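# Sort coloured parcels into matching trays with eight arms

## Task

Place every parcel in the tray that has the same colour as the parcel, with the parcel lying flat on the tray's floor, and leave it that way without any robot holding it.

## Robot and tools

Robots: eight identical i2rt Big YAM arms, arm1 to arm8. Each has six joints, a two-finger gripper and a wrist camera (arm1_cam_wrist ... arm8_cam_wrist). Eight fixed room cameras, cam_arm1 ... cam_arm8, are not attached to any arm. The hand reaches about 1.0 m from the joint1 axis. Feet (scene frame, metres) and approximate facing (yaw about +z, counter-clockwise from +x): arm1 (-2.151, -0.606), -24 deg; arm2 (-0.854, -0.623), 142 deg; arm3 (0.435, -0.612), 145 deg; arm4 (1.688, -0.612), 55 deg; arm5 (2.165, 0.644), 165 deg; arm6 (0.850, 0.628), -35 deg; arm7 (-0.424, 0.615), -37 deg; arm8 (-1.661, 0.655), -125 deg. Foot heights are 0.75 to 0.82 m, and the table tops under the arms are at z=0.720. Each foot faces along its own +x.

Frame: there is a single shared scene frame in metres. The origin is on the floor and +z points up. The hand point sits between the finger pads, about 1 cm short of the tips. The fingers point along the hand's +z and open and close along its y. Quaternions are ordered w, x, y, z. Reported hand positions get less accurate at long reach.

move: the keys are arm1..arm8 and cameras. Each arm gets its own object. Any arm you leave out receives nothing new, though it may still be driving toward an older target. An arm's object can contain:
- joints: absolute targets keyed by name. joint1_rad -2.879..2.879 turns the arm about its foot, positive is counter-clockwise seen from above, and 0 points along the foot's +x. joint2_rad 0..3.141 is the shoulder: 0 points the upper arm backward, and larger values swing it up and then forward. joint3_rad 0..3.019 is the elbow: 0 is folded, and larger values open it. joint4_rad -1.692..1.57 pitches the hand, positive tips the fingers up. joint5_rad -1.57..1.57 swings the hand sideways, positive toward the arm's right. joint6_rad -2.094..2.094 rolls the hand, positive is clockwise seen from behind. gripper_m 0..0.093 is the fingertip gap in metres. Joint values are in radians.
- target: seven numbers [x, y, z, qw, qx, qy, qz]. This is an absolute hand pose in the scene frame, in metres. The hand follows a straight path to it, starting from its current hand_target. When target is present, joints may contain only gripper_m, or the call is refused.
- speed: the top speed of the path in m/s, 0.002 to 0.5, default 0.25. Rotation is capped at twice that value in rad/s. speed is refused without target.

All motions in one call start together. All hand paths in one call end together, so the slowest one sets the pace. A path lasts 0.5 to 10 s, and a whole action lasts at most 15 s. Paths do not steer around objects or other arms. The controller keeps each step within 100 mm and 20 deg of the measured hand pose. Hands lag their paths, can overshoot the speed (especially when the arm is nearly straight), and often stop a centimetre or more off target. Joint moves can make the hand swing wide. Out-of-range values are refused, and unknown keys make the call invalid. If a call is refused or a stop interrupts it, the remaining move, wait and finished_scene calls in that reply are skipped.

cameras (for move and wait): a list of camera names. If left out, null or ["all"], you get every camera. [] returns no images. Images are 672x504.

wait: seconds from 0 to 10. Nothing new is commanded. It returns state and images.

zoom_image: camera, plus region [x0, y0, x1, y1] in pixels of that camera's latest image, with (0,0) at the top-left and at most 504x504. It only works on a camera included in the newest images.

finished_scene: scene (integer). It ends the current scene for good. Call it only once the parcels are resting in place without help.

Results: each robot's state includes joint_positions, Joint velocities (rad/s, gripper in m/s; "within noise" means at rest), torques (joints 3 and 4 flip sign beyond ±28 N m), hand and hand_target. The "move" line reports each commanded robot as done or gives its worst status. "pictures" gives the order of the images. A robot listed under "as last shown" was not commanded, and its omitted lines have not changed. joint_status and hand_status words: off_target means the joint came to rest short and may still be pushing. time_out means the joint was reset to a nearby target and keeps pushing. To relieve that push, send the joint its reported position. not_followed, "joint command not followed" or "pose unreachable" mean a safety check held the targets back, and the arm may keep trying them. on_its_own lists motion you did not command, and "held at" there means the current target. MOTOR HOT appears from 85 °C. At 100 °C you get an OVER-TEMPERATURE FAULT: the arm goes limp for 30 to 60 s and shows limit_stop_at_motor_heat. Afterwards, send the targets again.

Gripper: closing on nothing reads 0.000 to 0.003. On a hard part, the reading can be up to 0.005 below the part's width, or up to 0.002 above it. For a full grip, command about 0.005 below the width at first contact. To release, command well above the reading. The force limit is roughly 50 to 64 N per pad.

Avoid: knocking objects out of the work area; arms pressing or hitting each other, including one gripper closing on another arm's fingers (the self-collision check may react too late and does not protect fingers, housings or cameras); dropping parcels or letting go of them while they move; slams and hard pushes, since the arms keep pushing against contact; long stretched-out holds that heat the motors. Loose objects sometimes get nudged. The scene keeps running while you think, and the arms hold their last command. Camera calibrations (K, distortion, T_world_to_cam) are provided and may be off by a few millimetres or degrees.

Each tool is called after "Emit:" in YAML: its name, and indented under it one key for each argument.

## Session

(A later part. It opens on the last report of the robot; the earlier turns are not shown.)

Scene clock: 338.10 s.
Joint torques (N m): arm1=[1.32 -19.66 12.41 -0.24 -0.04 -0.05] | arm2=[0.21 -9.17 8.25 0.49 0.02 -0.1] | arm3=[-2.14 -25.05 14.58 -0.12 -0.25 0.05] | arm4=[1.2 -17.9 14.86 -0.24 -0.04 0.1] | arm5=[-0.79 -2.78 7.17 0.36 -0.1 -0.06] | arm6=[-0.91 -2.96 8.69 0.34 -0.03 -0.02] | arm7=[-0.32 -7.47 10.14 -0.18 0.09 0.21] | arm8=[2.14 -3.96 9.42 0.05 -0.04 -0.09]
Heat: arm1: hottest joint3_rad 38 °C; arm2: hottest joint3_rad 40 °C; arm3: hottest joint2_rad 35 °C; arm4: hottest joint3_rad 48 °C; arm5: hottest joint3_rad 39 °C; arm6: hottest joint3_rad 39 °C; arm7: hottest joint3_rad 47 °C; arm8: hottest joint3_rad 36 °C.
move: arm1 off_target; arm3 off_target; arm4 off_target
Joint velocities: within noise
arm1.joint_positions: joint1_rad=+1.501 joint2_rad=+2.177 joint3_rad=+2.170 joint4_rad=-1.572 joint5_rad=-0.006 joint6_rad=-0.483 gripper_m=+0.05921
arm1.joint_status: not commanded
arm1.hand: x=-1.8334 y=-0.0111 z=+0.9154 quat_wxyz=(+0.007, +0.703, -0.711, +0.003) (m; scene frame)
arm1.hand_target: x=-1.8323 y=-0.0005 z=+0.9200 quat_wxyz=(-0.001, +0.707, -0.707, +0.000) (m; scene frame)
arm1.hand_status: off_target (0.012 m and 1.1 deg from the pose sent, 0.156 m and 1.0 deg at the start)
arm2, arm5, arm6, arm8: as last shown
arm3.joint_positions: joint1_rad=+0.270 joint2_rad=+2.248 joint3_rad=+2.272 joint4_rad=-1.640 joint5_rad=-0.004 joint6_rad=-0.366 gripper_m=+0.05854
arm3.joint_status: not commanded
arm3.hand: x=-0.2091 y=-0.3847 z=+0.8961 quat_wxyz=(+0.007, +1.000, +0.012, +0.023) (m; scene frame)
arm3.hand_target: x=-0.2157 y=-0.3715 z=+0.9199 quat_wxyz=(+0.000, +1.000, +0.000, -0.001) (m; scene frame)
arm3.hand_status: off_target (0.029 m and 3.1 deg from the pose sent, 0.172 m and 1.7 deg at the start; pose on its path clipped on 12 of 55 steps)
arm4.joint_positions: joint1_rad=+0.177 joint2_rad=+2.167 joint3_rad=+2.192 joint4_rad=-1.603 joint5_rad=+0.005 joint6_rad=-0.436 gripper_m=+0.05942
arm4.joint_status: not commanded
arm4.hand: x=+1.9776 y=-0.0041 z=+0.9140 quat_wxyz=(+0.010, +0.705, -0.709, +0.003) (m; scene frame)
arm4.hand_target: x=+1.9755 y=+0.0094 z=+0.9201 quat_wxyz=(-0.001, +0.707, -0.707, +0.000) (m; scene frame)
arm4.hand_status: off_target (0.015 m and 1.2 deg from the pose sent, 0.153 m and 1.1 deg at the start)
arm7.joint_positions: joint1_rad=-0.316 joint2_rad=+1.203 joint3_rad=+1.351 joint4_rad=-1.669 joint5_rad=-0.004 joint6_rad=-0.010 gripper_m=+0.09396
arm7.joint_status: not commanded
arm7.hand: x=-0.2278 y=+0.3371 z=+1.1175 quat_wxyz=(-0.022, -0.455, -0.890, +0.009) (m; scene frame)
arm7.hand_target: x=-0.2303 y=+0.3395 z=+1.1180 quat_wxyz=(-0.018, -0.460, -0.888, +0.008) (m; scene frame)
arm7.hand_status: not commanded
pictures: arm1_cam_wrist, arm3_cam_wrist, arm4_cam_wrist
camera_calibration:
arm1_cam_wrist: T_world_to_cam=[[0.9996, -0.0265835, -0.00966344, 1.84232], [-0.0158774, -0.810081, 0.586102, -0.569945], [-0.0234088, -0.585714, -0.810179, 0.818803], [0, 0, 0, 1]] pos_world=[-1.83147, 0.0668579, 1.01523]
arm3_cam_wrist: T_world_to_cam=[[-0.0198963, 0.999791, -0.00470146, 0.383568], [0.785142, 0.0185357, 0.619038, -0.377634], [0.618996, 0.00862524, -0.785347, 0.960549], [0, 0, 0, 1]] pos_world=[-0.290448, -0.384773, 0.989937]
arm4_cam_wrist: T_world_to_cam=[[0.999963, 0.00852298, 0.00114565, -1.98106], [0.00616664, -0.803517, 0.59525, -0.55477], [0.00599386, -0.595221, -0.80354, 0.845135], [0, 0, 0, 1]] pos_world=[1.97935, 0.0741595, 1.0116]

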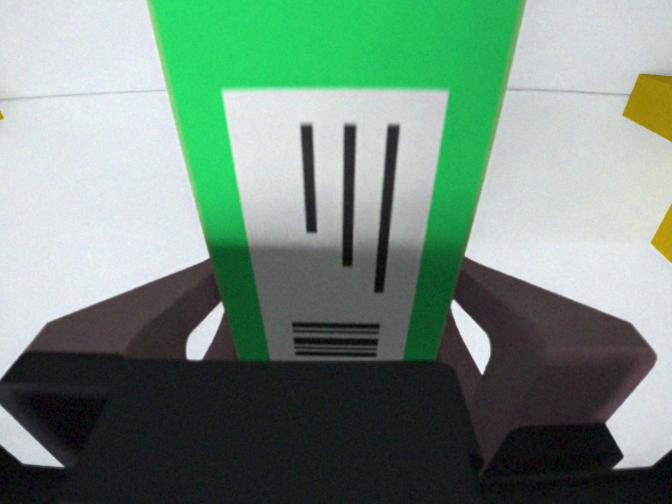

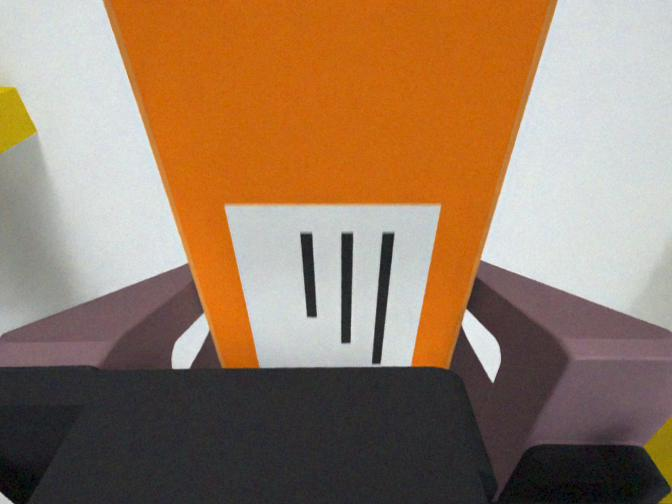

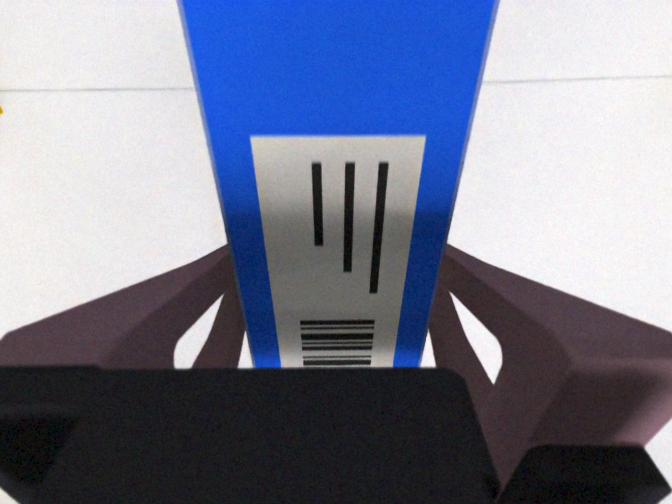

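Emit:
move:
  arm1: {"joints":{"joint2_rad":1.2,"joint3_rad":1.35,"joint4_rad":-1.68}}
  arm4: {"joints":{"joint2_rad":1.2,"joint3_rad":1.35,"joint4_rad":-1.68}}
  arm3: {"joints":{"joint2_rad":1.2,"joint3_rad":1.35,"joint4_rad":-1.68}}
  arm7: {"joints":{"joint1_rad":-1.045,"joint2_rad":1.05,"joint6_rad":-0.11}}
  cameras: []

Emit:
move:
  arm1: {"joints":{"joint1_rad":-1.536,"joint6_rad":-0.04}}
  arm4: {"joints":{"joint1_rad":-1.887,"joint6_rad":0.01}}
  arm3: {"joints":{"joint1_rad":2.145,"joint6_rad":0.17}}
  cameras: []

Emit:
move:
  arm1: {"target":[-2.408,-1.234,0.88,0,0.8192,0.5736,0]}
  arm4: {"target":[2.109,-1.1825,0.88,0,0.4563,0.8898,0]}
  arm3: {"target":[0.408,-1.286,0.88,0,0.66,0.7513,0]}
  cameras: ["cam_arm1","cam_arm4","cam_arm3","cam_arm7","arm1_cam_wrist","arm3_cam_wrist","arm4_cam_wrist"]

Scene clock: 351.97 s.
Joint torques (N m): arm1=[1.55 -6.59 8.05 0.14 -0.04 -0.03] | arm2=[0.21 -9.17 8.25 0.49 0.03 -0.1] | arm3=[-1.9 -9.52 9.65 0.01 -0.26 0.06] | arm4=[1.08 -7.06 9.81 0.09 -0.04 0.1] | arm5=[-0.38 -2.67 7.09 0.62 -0.1 -0.05] | arm6=[-0.97 -2.96 8.69 0.35 -0.03 -0.02] | arm7=[-0.97 -4.66 10.06 0.09 0.02 0.02] | arm8=[2.08 -3.96 9.44 0.03 -0.05 -0.09]
Heat: arm1: hottest joint3_rad 41 °C; arm2: hottest joint3_rad 40 °C; arm3: hottest joint2_rad 38 °C; arm4: hottest joint3_rad 52 °C; arm5: hottest joint3_rad 39 °C; arm6: hottest joint3_rad 39 °C; arm7: hottest joint3_rad 47 °C; arm8: hottest joint3_rad 36 °C.
move: arm1 done; arm3 done; arm4 done; arm7 done
Joint velocities: within noise
arm1.joint_positions: joint1_rad=+1.501 joint2_rad=+1.202 joint3_rad=+1.359 joint4_rad=-1.674 joint5_rad=-0.006 joint6_rad=-0.483 gripper_m=+0.05921
arm1.joint_status: all done
arm1.hand: x=-1.9924 y=-0.3040 z=+1.0858 quat_wxyz=(-0.022, +0.703, -0.711, -0.006) (m; scene frame)
arm1.hand_target: x=-1.9958 y=-0.3060 z=+1.0829 quat_wxyz=(-0.016, +0.707, -0.707, -0.005) (m; scene frame)
arm1.hand_status: not commanded
arm2, arm5, arm6, arm8: as last shown
arm3.joint_positions: joint1_rad=+0.270 joint2_rad=+1.204 joint3_rad=+1.345 joint4_rad=-1.675 joint5_rad=-0.004 joint6_rad=-0.366 gripper_m=+0.05854
arm3.joint_status: all done
arm3.hand: x=+0.1161 y=-0.5014 z=+1.0667 quat_wxyz=(-0.007, +1.000, +0.013, -0.015) (m; scene frame)
arm3.hand_target: x=+0.1189 y=-0.4973 z=+1.0702 quat_wxyz=(-0.007, +1.000, +0.000, -0.018) (m; scene frame)
arm3.hand_status: not commanded
arm4.joint_positions: joint1_rad=+0.177 joint2_rad=+1.206 joint3_rad=+1.355 joint4_rad=-1.675 joint5_rad=+0.005 joint6_rad=-0.436 gripper_m=+0.05942
arm4.joint_status: all done
arm4.hand: x=+1.8374 y=-0.3026 z=+1.0683 quat_wxyz=(-0.014, +0.705, -0.709, -0.006) (m; scene frame)
arm4.hand_target: x=+1.8327 y=-0.3041 z=+1.0684 quat_wxyz=(-0.012, +0.707, -0.707, -0.005) (m; scene frame)
arm4.hand_status: not commanded
arm7.joint_positions: joint1_rad=-1.036 joint2_rad=+1.044 joint3_rad=+1.351 joint4_rad=-1.669 joint5_rad=-0.002 joint6_rad=-0.100 gripper_m=+0.09396
arm7.joint_status: all done
arm7.hand: x=-0.4554 y=+0.3104 z=+1.1655 quat_wxyz=(-0.066, -0.705, -0.702, +0.079) (m; scene frame)
arm7.hand_target: x=-0.4584 y=+0.3120 z=+1.1628 quat_wxyz=(-0.059, -0.705, -0.703, +0.074) (m; scene frame)
arm7.hand_status: not commanded
pictures: none
No camera images: "cameras" was empty.

Scene clock: 354.43 s.
Joint torques (N m): arm1=[0.62 -7.53 8.1 0.21 0.05 0.07] | arm2=[0.21 -9.17 8.25 0.47 0.02 -0.1] | arm3=[0.56 -9.99 9.63 -0.02 -0.15 0.13] | arm4=[-1.2 -6.89 9.84 0.13 -0.03 0.11] | arm5=[-0.67 -2.84 7.15 0.38 -0.09 -0.01] | arm6=[-0.97 -3.02 8.68 0.35 -0.02 -0.01] | arm7=[-0.97 -4.72 10.04 0.09 0.02 0.01] | arm8=[1.9 -4.25 9.4 0.13 -0.05 -0.1]
Heat: arm1: hottest joint3_rad 40 °C; arm2: hottest joint3_rad 40 °C; arm3: hottest joint2_rad 37 °C; arm4: hottest joint3_rad 51 °C; arm5: hottest joint3_rad 39 °C; arm6: hottest joint3_rad 39 °C; arm7: hottest joint3_rad 47 °C; arm8: hottest joint3_rad 36 °C.
move: arm1 done; arm3 done; arm4 done
Joint velocities: within noise
arm1.joint_positions: joint1_rad=-1.525 joint2_rad=+1.206 joint3_rad=+1.359 joint4_rad=-1.674 joint5_rad=-0.007 joint6_rad=-0.047 gripper_m=+0.05925
arm1.joint_status: all done
arm1.hand: x=-2.2772 y=-0.9189 z=+1.0897 quat_wxyz=(-0.021, -0.814, -0.581, +0.020) (m; scene frame)
arm1.hand_target: x=-2.2788 y=-0.9136 z=+1.0883 quat_wxyz=(-0.019, -0.819, -0.574, +0.017) (m; scene frame)
arm1.hand_status: not commanded
arm2, arm5, arm6, arm7, arm8: as last shown
arm3.joint_positions: joint1_rad=+2.131 joint2_rad=+1.205 joint3_rad=+1.345 joint4_rad=-1.675 joint5_rad=-0.006 joint6_rad=+0.154 gripper_m=+0.05854
arm3.joint_status: all done
arm3.hand: x=+0.4172 y=-0.9500 z=+1.0655 quat_wxyz=(+0.015, +0.776, +0.631, -0.006) (m; scene frame)
arm3.hand_target: x=+0.4221 y=-0.9490 z=+1.0693 quat_wxyz=(+0.017, +0.776, +0.630, -0.007) (m; scene frame)
arm3.hand_status: not commanded
arm4.joint_positions: joint1_rad=-1.876 joint2_rad=+1.206 joint3_rad=+1.355 joint4_rad=-1.675 joint5_rad=+0.006 joint6_rad=+0.002 gripper_m=+0.05942
arm4.joint_status: all done
arm4.hand: x=+1.8945 y=-0.8797 z=+1.0733 quat_wxyz=(-0.015, -0.447, -0.894, +0.019) (m; scene frame)
arm4.hand_target: x=+1.8894 y=-0.8793 z=+1.0734 quat_wxyz=(-0.014, -0.455, -0.890, +0.019) (m; scene frame)
arm4.hand_status: not commanded
pictures: none
No camera images: "cameras" was empty.

Scene clock: 357.27 s.
Joint torques (N m): arm1=[0.97 -19.6 12.59 -0.16 0.18 0.1] | arm2=[0.21 -9.17 8.27 0.49 0.02 -0.1] | arm3=[0.56 -23.59 14.32 -0.24 0 -0.22] | arm4=[-1.79 -18.2 14.98 -0.17 -0.15 0.08] | arm5=[-1.2 -2.37 7.15 0.32 -0.09 -0.05] | arm6=[-0.97 -2.9 8.7 0.35 -0.03 -0.02] | arm7=[-1.2 -4.6 10.03 0.05 0.02 0.02] | arm8=[2.08 -4.19 9.36 0.16 -0.06 -0.08]
Heat: arm1: hottest joint3_rad 40 °C; arm2: hottest joint3_rad 40 °C; arm3: hottest joint2_rad 37 °C; arm4: hottest joint3_rad 51 °C; arm5: hottest joint3_rad 39 °C; arm6: hottest joint3_rad 39 °C; arm7: hottest joint3_rad 47 °C; arm8: hottest joint3_rad 36 °C.
move: arm1 off_target; arm3 off_target; arm4 off_target
Joint velocities: within noise
arm1.joint_positions: joint1_rad=-1.525 joint2_rad=+2.186 joint3_rad=+2.043 joint4_rad=-1.458 joint5_rad=+0.004 joint6_rad=-0.043 gripper_m=+0.05925
arm1.joint_status: not commanded
arm1.hand: x=-2.3986 y=-1.2241 z=+0.8721 quat_wxyz=(+0.004, -0.815, -0.579, -0.010) (m; scene frame)
arm1.hand_target: x=-2.4077 y=-1.2334 z=+0.8799 quat_wxyz=(+0.000, -0.819, -0.574, +0.000) (m; scene frame)
arm1.hand_status: off_target (0.016 m and 1.5 deg from the pose sent, 0.400 m and 3.5 deg at the start)
arm2, arm5, arm6, arm7, arm8: as last shown
arm3.joint_positions: joint1_rad=+2.132 joint2_rad=+2.160 joint3_rad=+2.031 joint4_rad=-1.478 joint5_rad=+0.002 joint6_rad=-0.150 gripper_m=+0.05854
arm3.joint_status: not commanded
arm3.hand: x=+0.4015 y=-1.2703 z=+0.8607 quat_wxyz=(-0.012, +0.670, +0.742, +0.017) (m; scene frame)
arm3.hand_target: x=+0.4082 y=-1.2847 z=+0.8802 quat_wxyz=(+0.001, +0.660, +0.751, -0.001) (m; scene frame)
arm3.hand_status: off_target (0.026 m and 2.9 deg from the pose sent, 0.384 m and 19.2 deg at the start)
arm4.joint_positions: joint1_rad=-1.878 joint2_rad=+2.276 joint3_rad=+2.268 joint4_rad=-1.576 joint5_rad=-0.013 joint6_rad=+0.002 gripper_m=+0.05942
arm4.joint_status: not commanded
arm4.hand: x=+2.1097 y=-1.1670 z=+0.8797 quat_wxyz=(+0.006, -0.448, -0.894, -0.002) (m; scene frame)
arm4.hand_target: x=+2.1085 y=-1.1818 z=+0.8799 quat_wxyz=(-0.001, -0.456, -0.890, +0.000) (m; scene frame)
arm4.hand_status: off_target (0.016 m and 1.3 deg from the pose sent, 0.418 m and 3.1 deg at the start)
pictures: arm1_cam_wrist, arm3_cam_wrist, arm4_cam_wrist, cam_arm1, cam_arm3, cam_arm4, cam_arm7
camera_calibration:
arm1_cam_wrist: T_world_to_cam=[[-0.939179, 0.343326, -0.00842679, -1.82405], [0.272105, 0.758874, 0.591667, 1.07041], [0.209529, 0.553388, -0.806139, 2.00961], [0, 0, 0, 1]] pos_world=[-2.42545, -1.29815, 0.971324]
arm3_cam_wrist: T_world_to_cam=[[-0.995391, -0.0959025, 0.000257933, 0.276542], [-0.0754956, 0.785237, 0.614576, 0.504684], [-0.059142, 0.611724, -0.788857, 1.60381], [0, 0, 0, 1]] pos_world=[0.408222, -1.35087, 0.954942]
arm4_cam_wrist: T_world_to_cam=[[-0.792453, -0.609774, 0.0139254, 0.945456], [-0.485156, 0.64401, 0.591503, 1.25948], [-0.369651, 0.461982, -0.806183, 2.15306], [0, 0, 0, 1]] pos_world=[2.15615, -1.22928, 0.977605]

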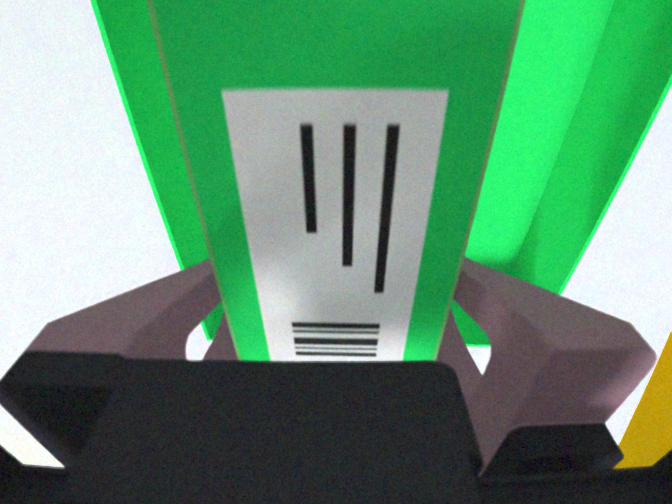

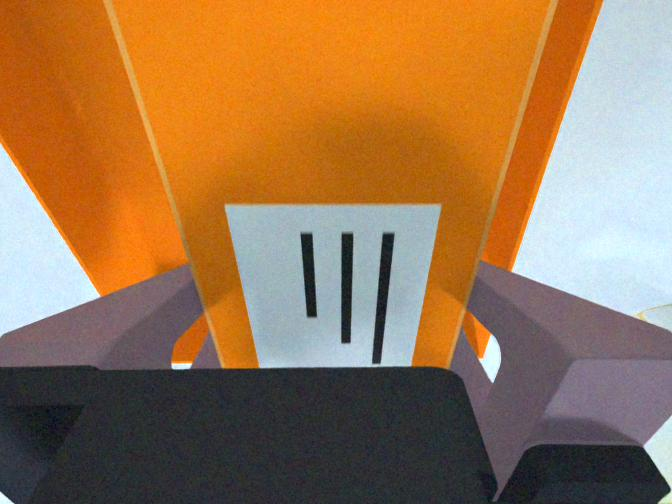

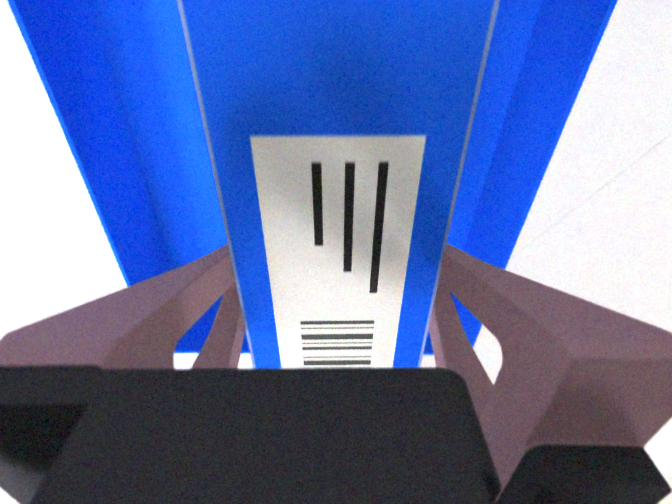

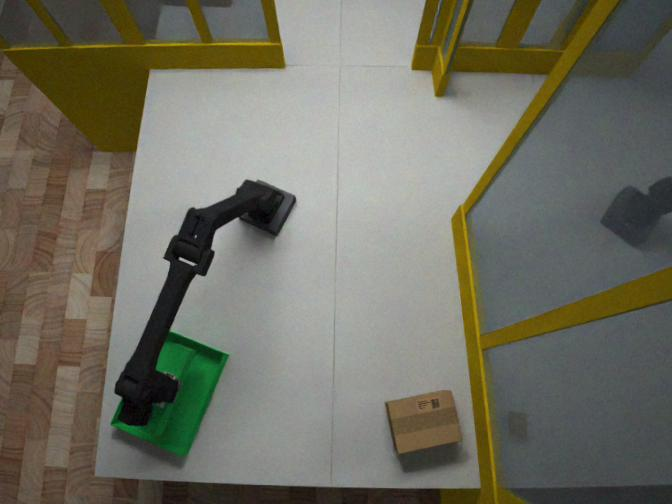

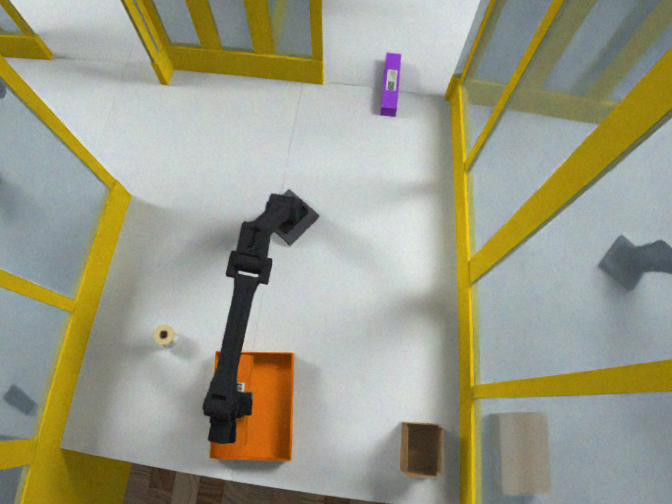

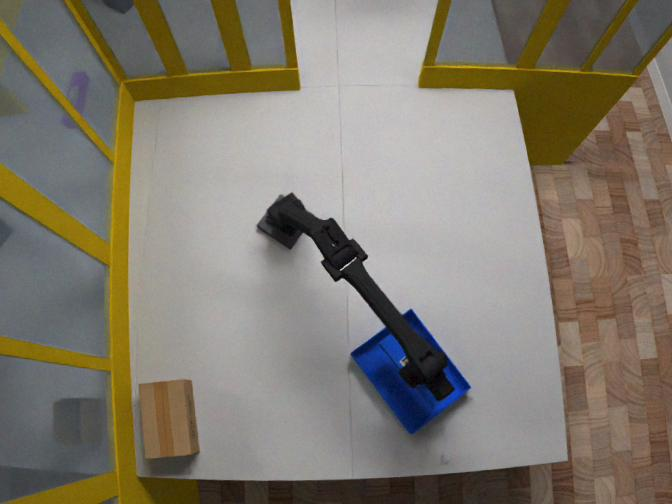

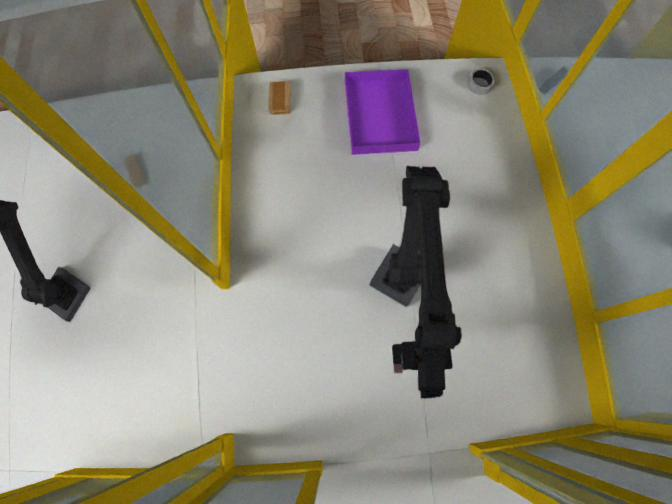

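Emit:
move:
  arm1: {"target":[-2.418,-1.238,0.82,0,0.8339,0.5519,0]}
  arm4: {"target":[2.126,-1.177,0.82,0,0.4563,0.8898,0]}
  arm3: {"target":[0.418,-1.294,0.82,0,0.6528,0.7576,0]}
  cameras: ["arm1_cam_wrist","arm3_cam_wrist","arm4_cam_wrist"]

Scene clock: 402.60 s.
Joint torques (N m): arm1=[0.62 -19.9 8.09 0.73 0.18 0.07] | arm2=[0.21 -9.17 8.25 0.49 0.02 -0.1] | arm3=[0.67 -24.18 9.58 0.58 0 -0.23] | arm4=[0.5 -19.31 10.67 0.72 -0.15 0.13] | arm5=[-0.73 -2.78 7.06 0.28 -0.05 -0.04] | arm6=[-0.97 -2.9 8.7 0.34 -0.03 -0.02] | arm7=[-1.14 -4.72 10.04 0.02 0.03 0.03] | arm8=[2.02 -4.37 9.39 0.02 -0.06 -0.1]
Heat: arm1: hottest joint3_rad 41 °C; arm2: hottest joint3_rad 39 °C; arm3: hottest joint2_rad 39 °C; arm4: hottest joint3_rad 51 °C; arm5: hottest joint3_rad 39 °C; arm6: hottest joint3_rad 39 °C; arm7: hottest joint3_rad 47 °C; arm8: hottest joint3_rad 36 °C.
move: arm1 off_target; arm3 off_target; arm4 off_target
Joint velocities: within noise
arm1.joint_positions: joint1_rad=-1.531 joint2_rad=+2.246 joint3_rad=+2.043 joint4_rad=-1.369 joint5_rad=+0.004 joint6_rad=-0.003 gripper_m=+0.05925
arm1.joint_status: not commanded
arm1.hand: x=-2.4097 y=-1.2405 z=+0.8324 quat_wxyz=(-0.003, -0.828, -0.560, +0.002) (m; scene frame)
arm1.hand_target: x=-2.4177 y=-1.2377 z=+0.8202 quat_wxyz=(+0.000, -0.834, -0.552, +0.000) (m; scene frame)
arm1.hand_status: off_target (0.015 m and 1.2 deg from the pose sent, 0.057 m and 4.0 deg at the start)
arm2.joint_positions: joint1_rad=-2.112 joint2_rad=+1.200 joint3_rad=+1.352 joint4_rad=-1.676 joint5_rad=+0.001 joint6_rad=+0.372 gripper_m=+0.08992
arm2.joint_status: not commanded
arm2.hand: x=-0.5397 y=-0.5026 z=+1.1178 quat_wxyz=(-0.022, -0.002, -1.000, -0.008) (m; scene frame)
arm2.hand_target: x=-0.5408 y=-0.5030 z=+1.1169 quat_wxyz=(-0.019, +0.000, -1.000, -0.007) (m; scene frame)
arm2.hand_status: not commanded
arm3.joint_positions: joint1_rad=+2.144 joint2_rad=+2.223 joint3_rad=+2.024 joint4_rad=-1.388 joint5_rad=+0.002 joint6_rad=-0.155 gripper_m=+0.05854
arm3.joint_status: not commanded
arm3.hand: x=+0.4092 y=-1.2877 z=+0.8167 quat_wxyz=(-0.006, +0.664, +0.747, +0.010) (m; scene frame)
arm3.hand_target: x=+0.4181 y=-1.2939 z=+0.8201 quat_wxyz=(+0.000, +0.653, +0.758, +0.000) (m; scene frame)
arm3.hand_status: off_target (0.011 m and 2.2 deg from the pose sent, 0.050 m and 3.6 deg at the start)
arm4.joint_positions: joint1_rad=-1.878 joint2_rad=+2.323 joint3_rad=+2.234 joint4_rad=-1.474 joint5_rad=-0.013 joint6_rad=+0.023 gripper_m=+0.05942
arm4.joint_status: not commanded
arm4.hand: x=+2.1181 y=-1.1793 z=+0.8348 quat_wxyz=(-0.003, -0.457, -0.889, +0.003) (m; scene frame)
arm4.hand_target: x=+2.1258 y=-1.1765 z=+0.8202 quat_wxyz=(+0.000, -0.456, -0.890, +0.000) (m; scene frame)
arm4.hand_status: off_target (0.017 m and 0.5 deg from the pose sent, 0.063 m and 1.3 deg at the start)
arm5.joint_positions: joint1_rad=+1.564 joint2_rad=+0.997 joint3_rad=+1.346 joint4_rad=-1.672 joint5_rad=+0.000 joint6_rad=-0.268 gripper_m=+0.08988
arm5.joint_status: not commanded
arm5.hand: x=+2.0855 y=+0.3598 z=+1.1657 quat_wxyz=(+0.060, +0.702, +0.702, -0.104) (m; scene frame)
arm5.hand_target: x=+2.0857 y=+0.3605 z=+1.1663 quat_wxyz=(+0.058, +0.702, +0.702, -0.101) (m; scene frame)
arm5.hand_status: not commanded
arm6.joint_positions: joint1_rad=-1.117 joint2_rad=+1.001 joint3_rad=+1.346 joint4_rad=-1.674 joint5_rad=+0.001 joint6_rad=-0.176 gripper_m=+0.08989
arm6.joint_status: not commanded
arm6.hand: x=+0.8019 y=+0.3392 z=+1.1937 quat_wxyz=(-0.069, -0.698, -0.706, +0.099) (m; scene frame)
arm6.hand_target: x=+0.8010 y=+0.3407 z=+1.1954 quat_wxyz=(-0.070, -0.702, -0.702, +0.098) (m; scene frame)
arm6.hand_status: not commanded
arm7: as last shown
arm8.joint_positions: joint1_rad=+0.351 joint2_rad=+1.002 joint3_rad=+1.355 joint4_rad=-1.675 joint5_rad=-0.001 joint6_rad=-0.246 gripper_m=+0.08993
arm8.joint_status: not commanded
arm8.hand: x=-1.7354 y=+0.3711 z=+1.1374 quat_wxyz=(-0.064, -0.705, -0.698, +0.106) (m; scene frame)
arm8.hand_target: x=-1.7347 y=+0.3733 z=+1.1358 quat_wxyz=(-0.061, -0.702, -0.702, +0.104) (m; scene frame)
arm8.hand_status: not commanded
pictures: arm1_cam_wrist, arm3_cam_wrist, arm4_cam_wrist
camera_calibration:
arm1_cam_wrist: T_world_to_cam=[[-0.922041, 0.387015, -0.00766375, -1.73425], [0.314452, 0.760417, 0.56823, 1.23272], [0.225741, 0.521522, -0.822834, 2.00247], [0, 0, 0, 1]] pos_world=[-2.43872, -1.31054, 0.933938]
arm3_cam_wrist: T_world_to_cam=[[-0.993609, -0.112837, 0.00286042, 0.25779], [-0.0886312, 0.795651, 0.599236, 0.577223], [-0.0698918, 0.595153, -0.800567, 1.57287], [0, 0, 0, 1]] pos_world=[0.417233, -1.36628, 0.912555]
arm4_cam_wrist: T_world_to_cam=[[-0.804862, -0.593297, 0.0140202, 0.990837], [-0.479184, 0.663632, 0.574435, 1.32277], [-0.350115, 0.455623, -0.81843, 2.08698], [0, 0, 0, 1]] pos_world=[2.16202, -1.24085, 0.934315]

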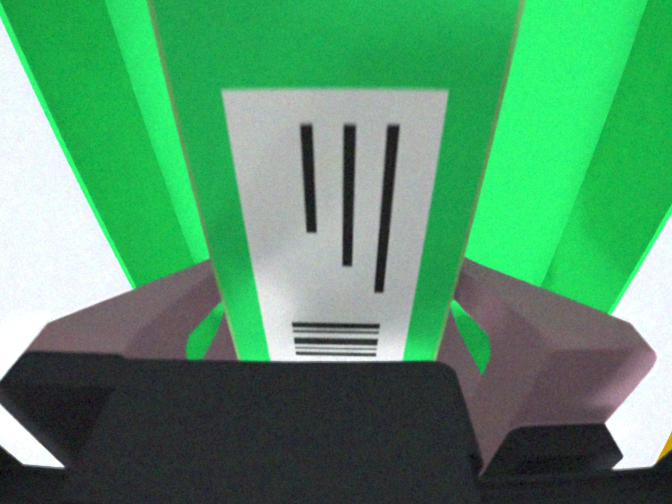

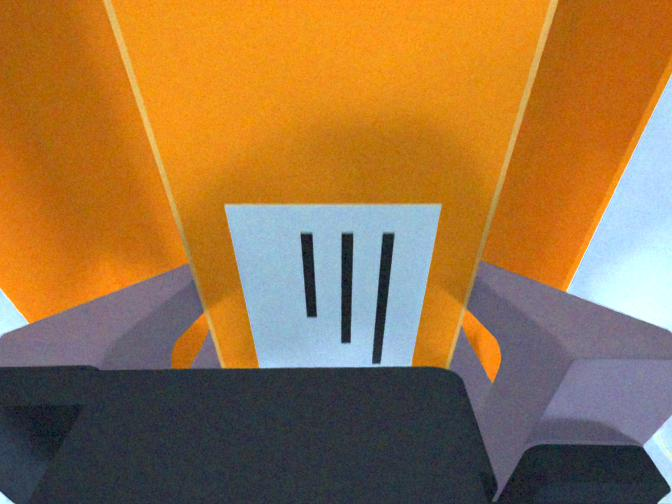

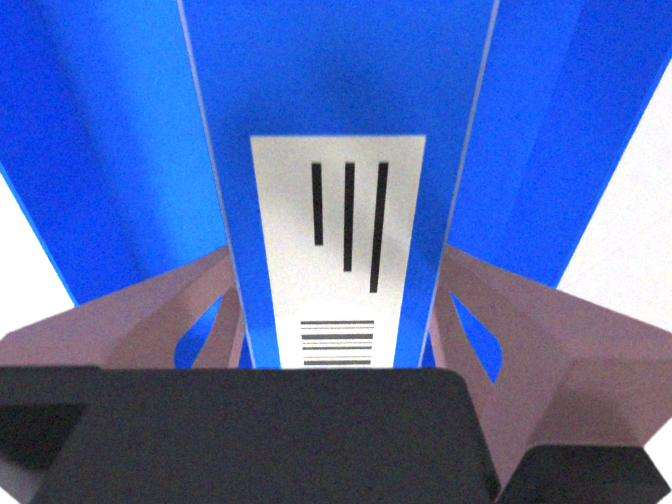

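Emit:
move:
  arm1: {"target":[-2.427,-1.234,0.757,0,0.8339,0.5519,0],"speed":0.12}
  arm4: {"target":[2.131,-1.173,0.76,0,0.4563,0.8898,0],"speed":0.12}
  arm3: {"target":[0.428,-1.294,0.753,0,0.6528,0.7576,0],"speed":0.12}
  cameras: ["arm1_cam_wrist","arm3_cam_wrist","arm4_cam_wrist"]

Scene clock: 419.93 s.
Joint torques (N m): arm1=[0.85 -20.25 8.01 0.77 0.19 -0.03] | arm2=[0.26 -9.17 8.25 0.49 0.02 -0.1] | arm3=[0.62 -24.59 9.44 0.47 0.01 -0.07] | arm4=[0.73 -19.19 10.09 0.77 -0.15 0.11] | arm5=[-0.73 -2.73 7.13 0.29 -0.03 -0.01] | arm6=[-0.91 -2.96 8.68 0.35 -0.03 -0.02] | arm7=[-1.08 -4.84 10.06 0.03 0.02 0.01] | arm8=[2.08 -4.07 9.47 0.08 -0.04 -0.09]
Heat: arm1: hottest joint3_rad 40 °C; arm2: hottest joint3_rad 39 °C; arm3: hottest joint2_rad 37 °C; arm4: hottest joint3_rad 50 °C; arm5: hottest joint3_rad 39 °C; arm6: hottest joint3_rad 39 °C; arm7: hottest joint3_rad 47 °C; arm8: hottest joint3_rad 36 °C.
move: arm1 off_target; arm3 off_target; arm4 off_target
Joint velocities: within noise
arm1.joint_positions: joint1_rad=-1.547 joint2_rad=+2.300 joint3_rad=+1.968 joint4_rad=-1.240 joint5_rad=+0.004 joint6_rad=-0.003 gripper_m=+0.05925
arm1.joint_status: not commanded
arm1.hand: x=-2.4197 y=-1.2370 z=+0.7691 quat_wxyz=(-0.003, -0.833, -0.554, +0.002) (m; scene frame)
arm1.hand_target: x=-2.4268 y=-1.2338 z=+0.7572 quat_wxyz=(+0.000, -0.834, -0.552, +0.000) (m; scene frame)
arm1.hand_status: off_target (0.014 m and 0.5 deg from the pose sent, 0.078 m and 1.2 deg at the start)
arm2, arm5, arm6, arm7, arm8: as last shown
arm3.joint_positions: joint1_rad=+2.159 joint2_rad=+2.276 joint3_rad=+1.941 joint4_rad=-1.248 joint5_rad=+0.002 joint6_rad=-0.155 gripper_m=+0.05854
arm3.joint_status: not commanded
arm3.hand: x=+0.4193 y=-1.2883 z=+0.7512 quat_wxyz=(-0.004, +0.659, +0.752, +0.008) (m; scene frame)
arm3.hand_target: x=+0.4280 y=-1.2939 z=+0.7530 quat_wxyz=(+0.000, +0.653, +0.757, +0.000) (m; scene frame)
arm3.hand_status: off_target (0.011 m and 1.4 deg from the pose sent, 0.067 m and 2.2 deg at the start)
arm4.joint_positions: joint1_rad=-1.871 joint2_rad=+2.357 joint3_rad=+2.148 joint4_rad=-1.347 joint5_rad=-0.013 joint6_rad=+0.033 gripper_m=+0.05942
arm4.joint_status: not commanded
arm4.hand: x=+2.1229 y=-1.1786 z=+0.7786 quat_wxyz=(-0.006, -0.458, -0.889, +0.004) (m; scene frame)
arm4.hand_target: x=+2.1307 y=-1.1726 z=+0.7603 quat_wxyz=(+0.000, -0.456, -0.890, +0.000) (m; scene frame)
arm4.hand_status: off_target (0.021 m and 0.9 deg from the pose sent, 0.076 m and 0.5 deg at the start)
pictures: arm1_cam_wrist, arm3_cam_wrist, arm4_cam_wrist
camera_calibration:
arm1_cam_wrist: T_world_to_cam=[[-0.915866, 0.40141, -0.0077429, -1.71248], [0.326169, 0.755163, 0.568633, 1.29076], [0.234102, 0.518266, -0.822555, 1.96675], [0, 0, 0, 1]] pos_world=[-2.44983, -1.30663, 0.870538]
arm3_cam_wrist: T_world_to_cam=[[-0.991876, -0.127165, 0.0034404, 0.24839], [-0.100064, 0.796616, 0.596147, 0.626271], [-0.0785499, 0.590959, -0.802868, 1.52137], [0, 0, 0, 1]] pos_world=[0.428543, -1.36638, 0.847258]
arm4_cam_wrist: T_world_to_cam=[[-0.806401, -0.591207, 0.0138381, 1.00182], [-0.479774, 0.66773, 0.56917, 1.36707], [-0.345737, 0.45234, -0.822104, 2.03207], [0, 0, 0, 1]] pos_world=[2.16631, -1.23974, 0.878617]

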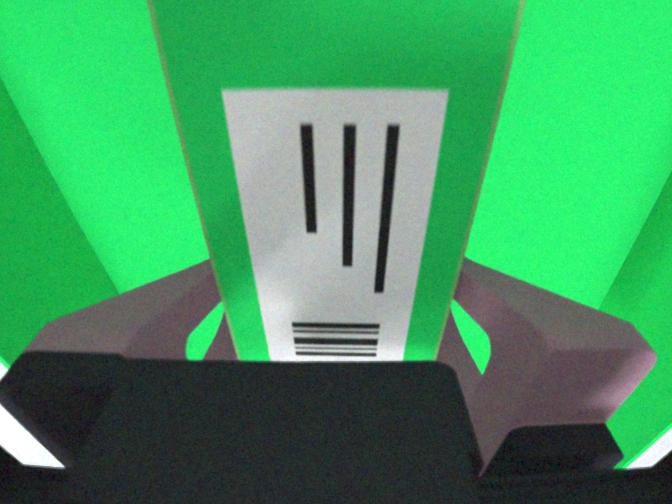

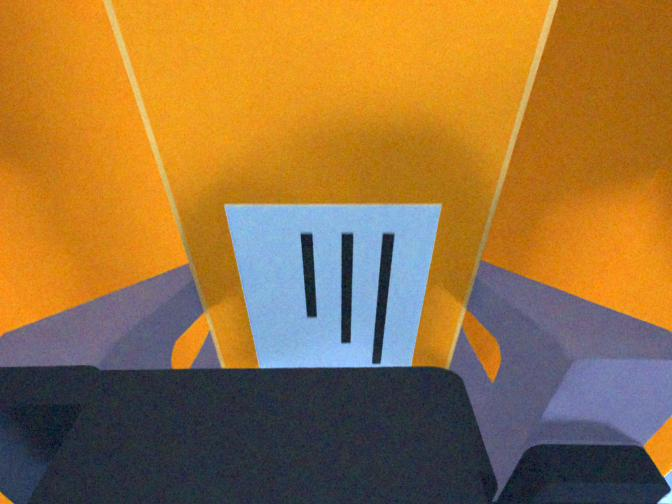

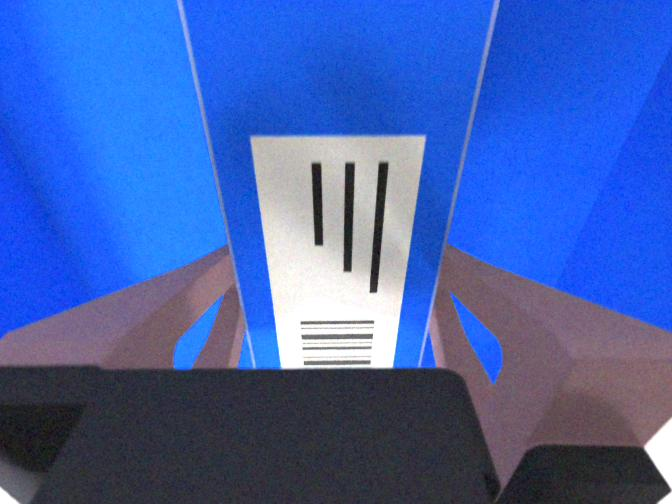

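Emit:
move:
  arm1: {"target":[-2.427,-1.234,0.753,0,0.8339,0.5519,0],"speed":0.1}
  arm4: {"target":[2.131,-1.173,0.752,0,0.4563,0.8898,0],"speed":0.1}
  cameras: []

Emit:
move:
  arm1: {"joints":{"gripper_m":0.085}}
  arm4: {"joints":{"gripper_m":0.085}}
  arm3: {"joints":{"gripper_m":0.09}}
  cameras: []

Emit:
move:
  arm1: {"target":[-2.427,-1.234,0.92,0,0.8339,0.5519,0]}
  arm4: {"target":[2.131,-1.173,0.92,0,0.4563,0.8898,0]}
  arm3: {"target":[0.428,-1.294,0.92,0,0.6528,0.7576,0]}
  cameras: []

Emit:
move:
  arm1: {"joints":{"joint2_rad":1.2,"joint3_rad":1.35,"joint4_rad":-1.68}}
  arm4: {"joints":{"joint2_rad":1.2,"joint3_rad":1.35,"joint4_rad":-1.68}}
  arm3: {"joints":{"joint2_rad":1.2,"joint3_rad":1.35,"joint4_rad":-1.68}}
  cameras: ["cam_arm1","cam_arm4","cam_arm3"]

Emit:
move:
  arm3: {"joints":{"joint1_rad":-1.422,"joint6_rad":-0.46}}
  cameras: []

Emit:
move:
  arm3: {"target":[0.744,0.005,0.87,0,-0.7071,0.7071,0]}
  cameras: ["arm3_cam_wrist"]

Scene clock: 436.60 s.
Joint torques (N m): arm1=[0.56 -20.13 7.72 0.76 0.18 -0.08] | arm2=[0.26 -9.17 8.27 0.49 0.02 -0.1] | arm3=[0.56 -24.59 9.21 0.53 -0.01 -0.07] | arm4=[0.73 -18.78 9.28 0.83 -0.14 0.12] | arm5=[-0.56 -2.61 7.31 0.4 -0.08 -0.03] | arm6=[-1.03 -3.02 8.69 0.35 -0.03 -0.02] | arm7=[-1.14 -4.78 10.09 0.05 0.03 0.02] | arm8=[1.9 -4.13 9.42 0.14 -0.06 -0.1]
Heat: arm1: hottest joint3_rad 40 °C; arm2: hottest joint3_rad 39 °C; arm3: hottest joint2_rad 39 °C; arm4: hottest joint3_rad 51 °C; arm5: hottest joint3_rad 39 °C; arm6: hottest joint3_rad 39 °C; arm7: hottest joint3_rad 47 °C; arm8: hottest joint3_rad 36 °C.
move: arm1 off_target; arm4 off_target
Joint velocities: within noise
arm1.joint_positions: joint1_rad=-1.547 joint2_rad=+2.300 joint3_rad=+1.968 joint4_rad=-1.234 joint5_rad=+0.004 joint6_rad=-0.003 gripper_m=+0.05925
arm1.joint_status: not commanded
arm1.hand: x=-2.4203 y=-1.2386 z=+0.7691 quat_wxyz=(-0.005, -0.833, -0.554, +0.005) (m; scene frame)
arm1.hand_target: x=-2.4267 y=-1.2337 z=+0.7533 quat_wxyz=(+0.000, -0.834, -0.552, +0.000) (m; scene frame)
arm1.hand_status: off_target (0.018 m and 0.9 deg from the pose sent, 0.018 m and 0.5 deg at the start)
arm2, arm3, arm5, arm6, arm7, arm8: as last shown
arm3.hand_target: x=+0.4280 y=-1.2938 z=+0.7530 quat_wxyz=(+0.000, +0.653, +0.757, +0.000) (m; scene frame)
arm4.joint_positions: joint1_rad=-1.871 joint2_rad=+2.357 joint3_rad=+2.148 joint4_rad=-1.332 joint5_rad=-0.013 joint6_rad=+0.033 gripper_m=+0.05942
arm4.joint_status: not commanded
arm4.hand: x=+2.1253 y=-1.1816 z=+0.7787 quat_wxyz=(-0.013, -0.458, -0.889, +0.008) (m; scene frame)
arm4.hand_target: x=+2.1304 y=-1.1724 z=+0.7526 quat_wxyz=(+0.000, -0.456, -0.890, +0.000) (m; scene frame)
arm4.hand_status: off_target (0.029 m and 1.8 deg from the pose sent, 0.028 m and 0.9 deg at the start)
pictures: none
No camera images: "cameras" was empty.

Scene clock: 437.23 s.
Joint torques (N m): arm1=[0.44 -20.07 7.73 0.81 0.16 -0.05] | arm2=[0.26 -9.17 8.25 0.49 0.03 -0.1] | arm3=[0.56 -24.64 9.21 0.53 0 -0.07] | arm4=[0.73 -18.78 9.28 0.8 -0.14 0.11] | arm5=[-0.79 -2.73 7.06 0.39 -0.06 -0.04] | arm6=[-0.97 -2.9 8.68 0.35 -0.03 -0.03] | arm7=[-0.97 -4.66 10.09 0.06 0.02 0.02] | arm8=[2.08 -4.31 9.46 0.13 -0.05 -0.09]
Heat: arm1: hottest joint3_rad 40 °C; arm2: hottest joint3_rad 39 °C; arm3: hottest joint2_rad 39 °C; arm4: hottest joint3_rad 51 °C; arm5: hottest joint3_rad 39 °C; arm6: hottest joint3_rad 39 °C; arm7: hottest joint3_rad 47 °C; arm8: hottest joint3_rad 36 °C.
move: arm1 done; arm3 done; arm4 done
Joint velocities: within noise
arm1.joint_positions: joint1_rad=-1.547 joint2_rad=+2.300 joint3_rad=+1.968 joint4_rad=-1.234 joint5_rad=+0.004 joint6_rad=-0.003 gripper_m=+0.08483
arm1.joint_status: all done
arm1.hand: x=-2.4204 y=-1.2386 z=+0.7691 quat_wxyz=(-0.005, -0.833, -0.554, +0.005) (m; scene frame)
arm1.hand_target: x=-2.4267 y=-1.2337 z=+0.7533 quat_wxyz=(+0.000, -0.834, -0.552, +0.000) (m; scene frame)
arm1.hand_status: not commanded
arm2, arm5, arm6, arm7, arm8: as last shown
arm3.joint_positions: joint1_rad=+2.159 joint2_rad=+2.276 joint3_rad=+1.941 joint4_rad=-1.248 joint5_rad=+0.002 joint6_rad=-0.155 gripper_m=+0.08988
arm3.joint_status: all done
arm3.hand: x=+0.4193 y=-1.2883 z=+0.7512 quat_wxyz=(-0.004, +0.659, +0.752, +0.008) (m; scene frame)
arm3.hand_target: x=+0.4280 y=-1.2938 z=+0.7530 quat_wxyz=(+0.000, +0.653, +0.757, +0.000) (m; scene frame)
arm3.hand_status: not commanded
arm4.joint_positions: joint1_rad=-1.871 joint2_rad=+2.357 joint3_rad=+2.148 joint4_rad=-1.332 joint5_rad=-0.013 joint6_rad=+0.034 gripper_m=+0.08485
arm4.joint_status: all done
arm4.hand: x=+2.1253 y=-1.1816 z=+0.7787 quat_wxyz=(-0.013, -0.458, -0.889, +0.008) (m; scene frame)
arm4.hand_target: x=+2.1304 y=-1.1724 z=+0.7526 quat_wxyz=(+0.000, -0.456, -0.890, +0.000) (m; scene frame)
arm4.hand_status: not commanded
pictures: none
No camera images: "cameras" was empty.

Scene clock: 438.97 s.
Joint torques (N m): arm1=[0.91 -19.31 12.44 -0.23 0.18 -0.06] | arm2=[0.21 -9.17 8.25 0.47 0.03 -0.1] | arm3=[0.73 -24.06 14.27 -0.54 -0.02 -0.06] | arm4=[0.44 -19.19 14.19 -0.21 -0.13 0.09] | arm5=[-0.67 -3.25 7.08 0.35 -0.08 -0.04] | arm6=[-0.97 -2.96 8.69 0.34 -0.03 -0.02] | arm7=[-1.14 -4.78 10.1 0.05 0.01 0.03] | arm8=[1.9 -4.13 9.42 0.12 -0.03 -0.11]
Heat: arm1: hottest joint3_rad 41 °C; arm2: hottest joint3_rad 39 °C; arm3: hottest joint2_rad 39 °C; arm4: hottest joint3_rad 51 °C; arm5: hottest joint3_rad 39 °C; arm6: hottest joint3_rad 39 °C; arm7: hottest joint3_rad 47 °C; arm8: hottest joint3_rad 36 °C.
move: arm1 off_target; arm3 off_target; arm4 off_target
Joint velocities: within noise
arm1.joint_positions: joint1_rad=-1.547 joint2_rad=+2.200 joint3_rad=+2.187 joint4_rad=-1.578 joint5_rad=+0.004 joint6_rad=-0.003 gripper_m=+0.08489
arm1.joint_status: not commanded
arm1.hand: x=-2.4167 y=-1.2272 z=+0.9174 quat_wxyz=(+0.002, -0.833, -0.554, -0.006) (m; scene frame)
arm1.hand_target: x=-2.4268 y=-1.2335 z=+0.9200 quat_wxyz=(+0.000, -0.834, -0.552, +0.001) (m; scene frame)
arm1.hand_status: off_target (0.013 m and 0.7 deg from the pose sent, 0.151 m and 0.9 deg at the start)
arm2, arm5, arm6, arm7, arm8: as last shown
arm3.joint_positions: joint1_rad=+2.159 joint2_rad=+2.186 joint3_rad=+2.180 joint4_rad=-1.600 joint5_rad=+0.002 joint6_rad=-0.155 gripper_m=+0.08997
arm3.joint_status: not commanded
arm3.hand: x=+0.4187 y=-1.2815 z=+0.9000 quat_wxyz=(-0.012, +0.659, +0.752, +0.017) (m; scene frame)
arm3.hand_target: x=+0.4280 y=-1.2928 z=+0.9202 quat_wxyz=(+0.001, +0.653, +0.757, +0.000) (m; scene frame)
arm3.hand_status: off_target (0.025 m and 2.6 deg from the pose sent, 0.169 m and 1.4 deg at the start; pose on its path clipped on 12 of 52 steps)
arm4.joint_positions: joint1_rad=-1.871 joint2_rad=+2.309 joint3_rad=+2.426 joint4_rad=-1.684 joint5_rad=-0.014 joint6_rad=+0.034 gripper_m=+0.08491
arm4.joint_status: not commanded
arm4.hand: x=+2.1200 y=-1.1710 z=+0.9177 quat_wxyz=(-0.002, -0.459, -0.889, +0.002) (m; scene frame)
arm4.hand_target: x=+2.1307 y=-1.1723 z=+0.9199 quat_wxyz=(-0.008, -0.456, -0.890, +0.004) (m; scene frame)
arm4.hand_status: off_target (0.011 m and 0.4 deg from the pose sent, 0.142 m and 1.7 deg at the start; a joint's target at an end of its range on 26 of 52 steps)
pictures: none
No camera images: "cameras" was empty.

Scene clock: 440.67 s.
Joint torques (N m): arm1=[0.67 -6.77 7.9 0.18 0.16 -0.03] | arm2=[0.21 -9.17 8.25 0.49 0.02 -0.1] | arm3=[0.67 -9.58 9.42 -0.01 -0.01 -0.05] | arm4=[0.73 -7.3 9.76 0.49 -0.13 0.09] | arm5=[-1.03 -2.26 7.08 0.36 -0.05 -0.06] | arm6=[-1.03 -2.96 8.68 0.35 -0.02 -0.01] | arm7=[-1.2 -4.48 10.07 0.06 0.03 0.01] | arm8=[2.02 -4.54 9.44 0.09 -0.06 -0.1]
Heat: arm1: hottest joint3_rad 41 °C; arm2: hottest joint3_rad 39 °C; arm3: hottest joint2_rad 39 °C; arm4: hottest joint3_rad 51 °C; arm5: hottest joint3_rad 39 °C; arm6: hottest joint3_rad 39 °C; arm7: hottest joint3_rad 47 °C; arm8: hottest joint3_rad 36 °C.
move: arm1 done; arm3 done; arm4 done
Joint velocities: within noise
arm1.joint_positions: joint1_rad=-1.547 joint2_rad=+1.201 joint3_rad=+1.361 joint4_rad=-1.674 joint5_rad=+0.004 joint6_rad=-0.003 gripper_m=+0.08489
arm1.joint_status: all done
arm1.hand: x=-2.2858 y=-0.9148 z=+1.0920 quat_wxyz=(-0.019, -0.832, -0.553, +0.026) (m; scene frame)
arm1.hand_target: x=-2.2876 y=-0.9100 z=+1.0882 quat_wxyz=(-0.013, -0.834, -0.552, +0.020) (m; scene frame)
arm1.hand_status: not commanded
arm2, arm5, arm6, arm8: as last shown
arm3.joint_positions: joint1_rad=+2.159 joint2_rad=+1.201 joint3_rad=+1.347 joint4_rad=-1.674 joint5_rad=+0.002 joint6_rad=-0.155 gripper_m=+0.08997
arm3.joint_status: all done
arm3.hand: x=+0.4252 y=-0.9503 z=+1.0676 quat_wxyz=(+0.013, +0.659, +0.752, -0.013) (m; scene frame)
arm3.hand_target: x=+0.4297 y=-0.9492 z=+1.0691 quat_wxyz=(+0.011, +0.653, +0.757, -0.013) (m; scene frame)
arm3.hand_status: not commanded
arm4.joint_positions: joint1_rad=-1.871 joint2_rad=+1.212 joint3_rad=+1.356 joint4_rad=-1.684 joint5_rad=-0.014 joint6_rad=+0.034 gripper_m=+0.08491
arm4.joint_status: all done
arm4.hand: x=+1.8979 y=-0.8759 z=+1.0718 quat_wxyz=(-0.014, -0.458, -0.889, +0.007) (m; scene frame)
arm4.hand_target: x=+1.8995 y=-0.8717 z=+1.0731 quat_wxyz=(-0.019, -0.456, -0.890, +0.008) (m; scene frame)
arm4.hand_status: not commanded
arm7.joint_positions: joint1_rad=-1.036 joint2_rad=+1.044 joint3_rad=+1.351 joint4_rad=-1.669 joint5_rad=-0.002 joint6_rad=-0.100 gripper_m=+0.09396
arm7.joint_status: not commanded
arm7.hand: x=-0.4554 y=+0.3104 z=+1.1655 quat_wxyz=(-0.066, -0.705, -0.702, +0.079) (m; scene frame)
arm7.hand_target: x=-0.4584 y=+0.3120 z=+1.1628 quat_wxyz=(-0.059, -0.705, -0.703, +0.074) (m; scene frame)
arm7.hand_status: not commanded
pictures: cam_arm1, cam_arm3, cam_arm4

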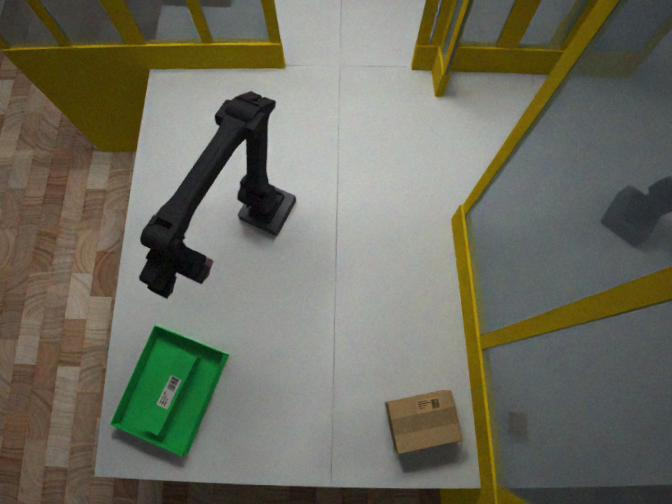

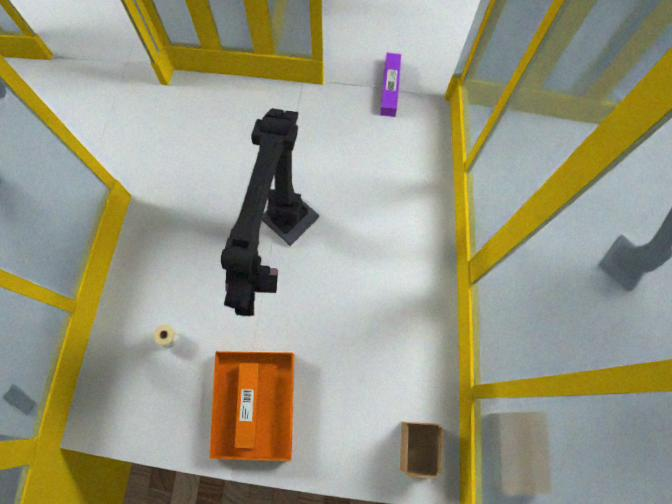

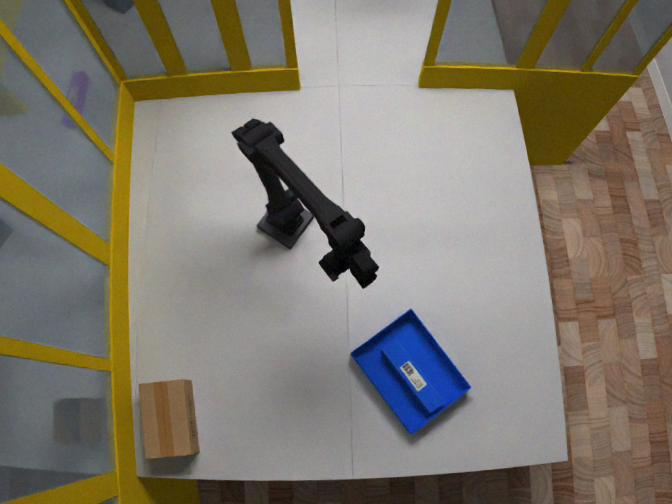

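Scene clock: 443.30 s.
Joint torques (N m): arm1=[0.5 -6.89 7.83 0.17 0.21 -0.05] | arm2=[0.26 -9.17 8.25 0.47 0.02 -0.1] | arm3=[-1.73 -11.22 9.42 -0.03 -0.09 -0.22] | arm4=[0.73 -7.3 9.74 0.47 -0.13 0.09] | arm5=[-0.67 -2.55 7.15 0.58 -0.08 -0.03] | arm6=[-0.97 -2.9 8.68 0.35 -0.03 -0.02] | arm7=[-1.03 -4.66 10.06 0.06 0.02 0.02] | arm8=[1.96 -4.31 9.42 0.1 -0.05 -0.11]
Heat: arm1: hottest joint3_rad 40 °C; arm2: hottest joint3_rad 39 °C; arm3: hottest joint2_rad 39 °C; arm4: hottest joint3_rad 51 °C; arm5: hottest joint3_rad 39 °C; arm6: hottest joint3_rad 39 °C; arm7: hottest joint3_rad 47 °C; arm8: hottest joint3_rad 36 °C.
move: arm3 done
Joint velocities: within noise
arm1, arm2, arm4, arm5, arm6, arm7, arm8: as last shown
arm3.joint_positions: joint1_rad=-1.408 joint2_rad=+1.223 joint3_rad=+1.347 joint4_rad=-1.674 joint5_rad=+0.004 joint6_rad=-0.444 gripper_m=+0.09003
arm3.joint_status: all done
arm3.hand: x=+0.5823 y=-0.3070 z=+1.0654 quat_wxyz=(-0.014, +0.706, -0.708, -0.002) (m; scene frame)
arm3.hand_target: x=+0.5843 y=-0.3138 z=+1.0737 quat_wxyz=(-0.024, +0.706, -0.708, -0.004) (m; scene frame)
arm3.hand_status: not commanded
arm6.hand_target: x=+0.8009 y=+0.3407 z=+1.1954 quat_wxyz=(-0.070, -0.702, -0.702, +0.098) (m; scene frame)
pictures: none
No camera images: "cameras" was empty.

Scene clock: 446.00 s.
Joint torques (N m): arm1=[0.38 -6.77 7.97 0.24 0.17 -0.06] | arm2=[0.21 -9.17 8.27 0.47 0.02 -0.1] | arm3=[-1.79 -23.88 14.16 -0.34 -0.31 -0.22] | arm4=[0.73 -7.36 9.76 0.49 -0.13 0.09] | arm5=[-0.67 -2.67 7.15 0.35 -0.02 -0.05] | arm6=[-0.97 -2.96 8.68 0.35 -0.03 -0.02] | arm7=[-1.14 -4.78 10.04 0.06 0.02 0.03] | arm8=[2.02 -4.01 9.37 0.1 -0.03 -0.1]
Heat: arm1: hottest joint3_rad 40 °C; arm2: hottest joint3_rad 39 °C; arm3: hottest joint2_rad 38 °C; arm4: hottest joint3_rad 51 °C; arm5: hottest joint3_rad 39 °C; arm6: hottest joint3_rad 39 °C; arm7: hottest joint3_rad 47 °C; arm8: hottest joint3_rad 36 °C.
move: arm3 off_target
Joint velocities: within noise
arm1, arm2, arm4, arm5, arm6, arm7, arm8: as last shown
arm3.joint_positions: joint1_rad=-1.411 joint2_rad=+2.231 joint3_rad=+2.113 joint4_rad=-1.496 joint5_rad=+0.002 joint6_rad=-0.448 gripper_m=+0.09003
arm3.joint_status: not commanded
arm3.hand: x=+0.7305 y=-0.0040 z=+0.8542 quat_wxyz=(+0.016, +0.706, -0.708, +0.008) (m; scene frame)
arm3.hand_target: x=+0.7437 y=+0.0039 z=+0.8700 quat_wxyz=(-0.001, +0.707, -0.707, +0.000) (m; scene frame)
arm3.hand_status: off_target (0.023 m and 2.1 deg from the pose sent, 0.402 m and 1.7 deg at the start)
arm6.hand_target: x=+0.8010 y=+0.3407 z=+1.1954 quat_wxyz=(-0.070, -0.702, -0.702, +0.098) (m; scene frame)
pictures: arm3_cam_wrist
camera_calibration:
arm3_cam_wrist: T_world_to_cam=[[0.999969, -0.00778236, -0.00109387, -0.730692], [-0.0055039, -0.792859, 0.609381, -0.513786], [-0.0056097, -0.609356, -0.792877, 0.802966], [0, 0, 0, 1]] pos_world=[0.732346, 0.0762459, 0.948946]

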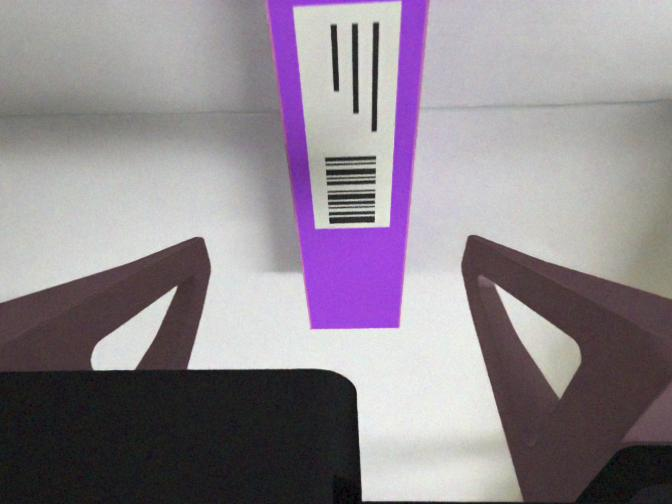

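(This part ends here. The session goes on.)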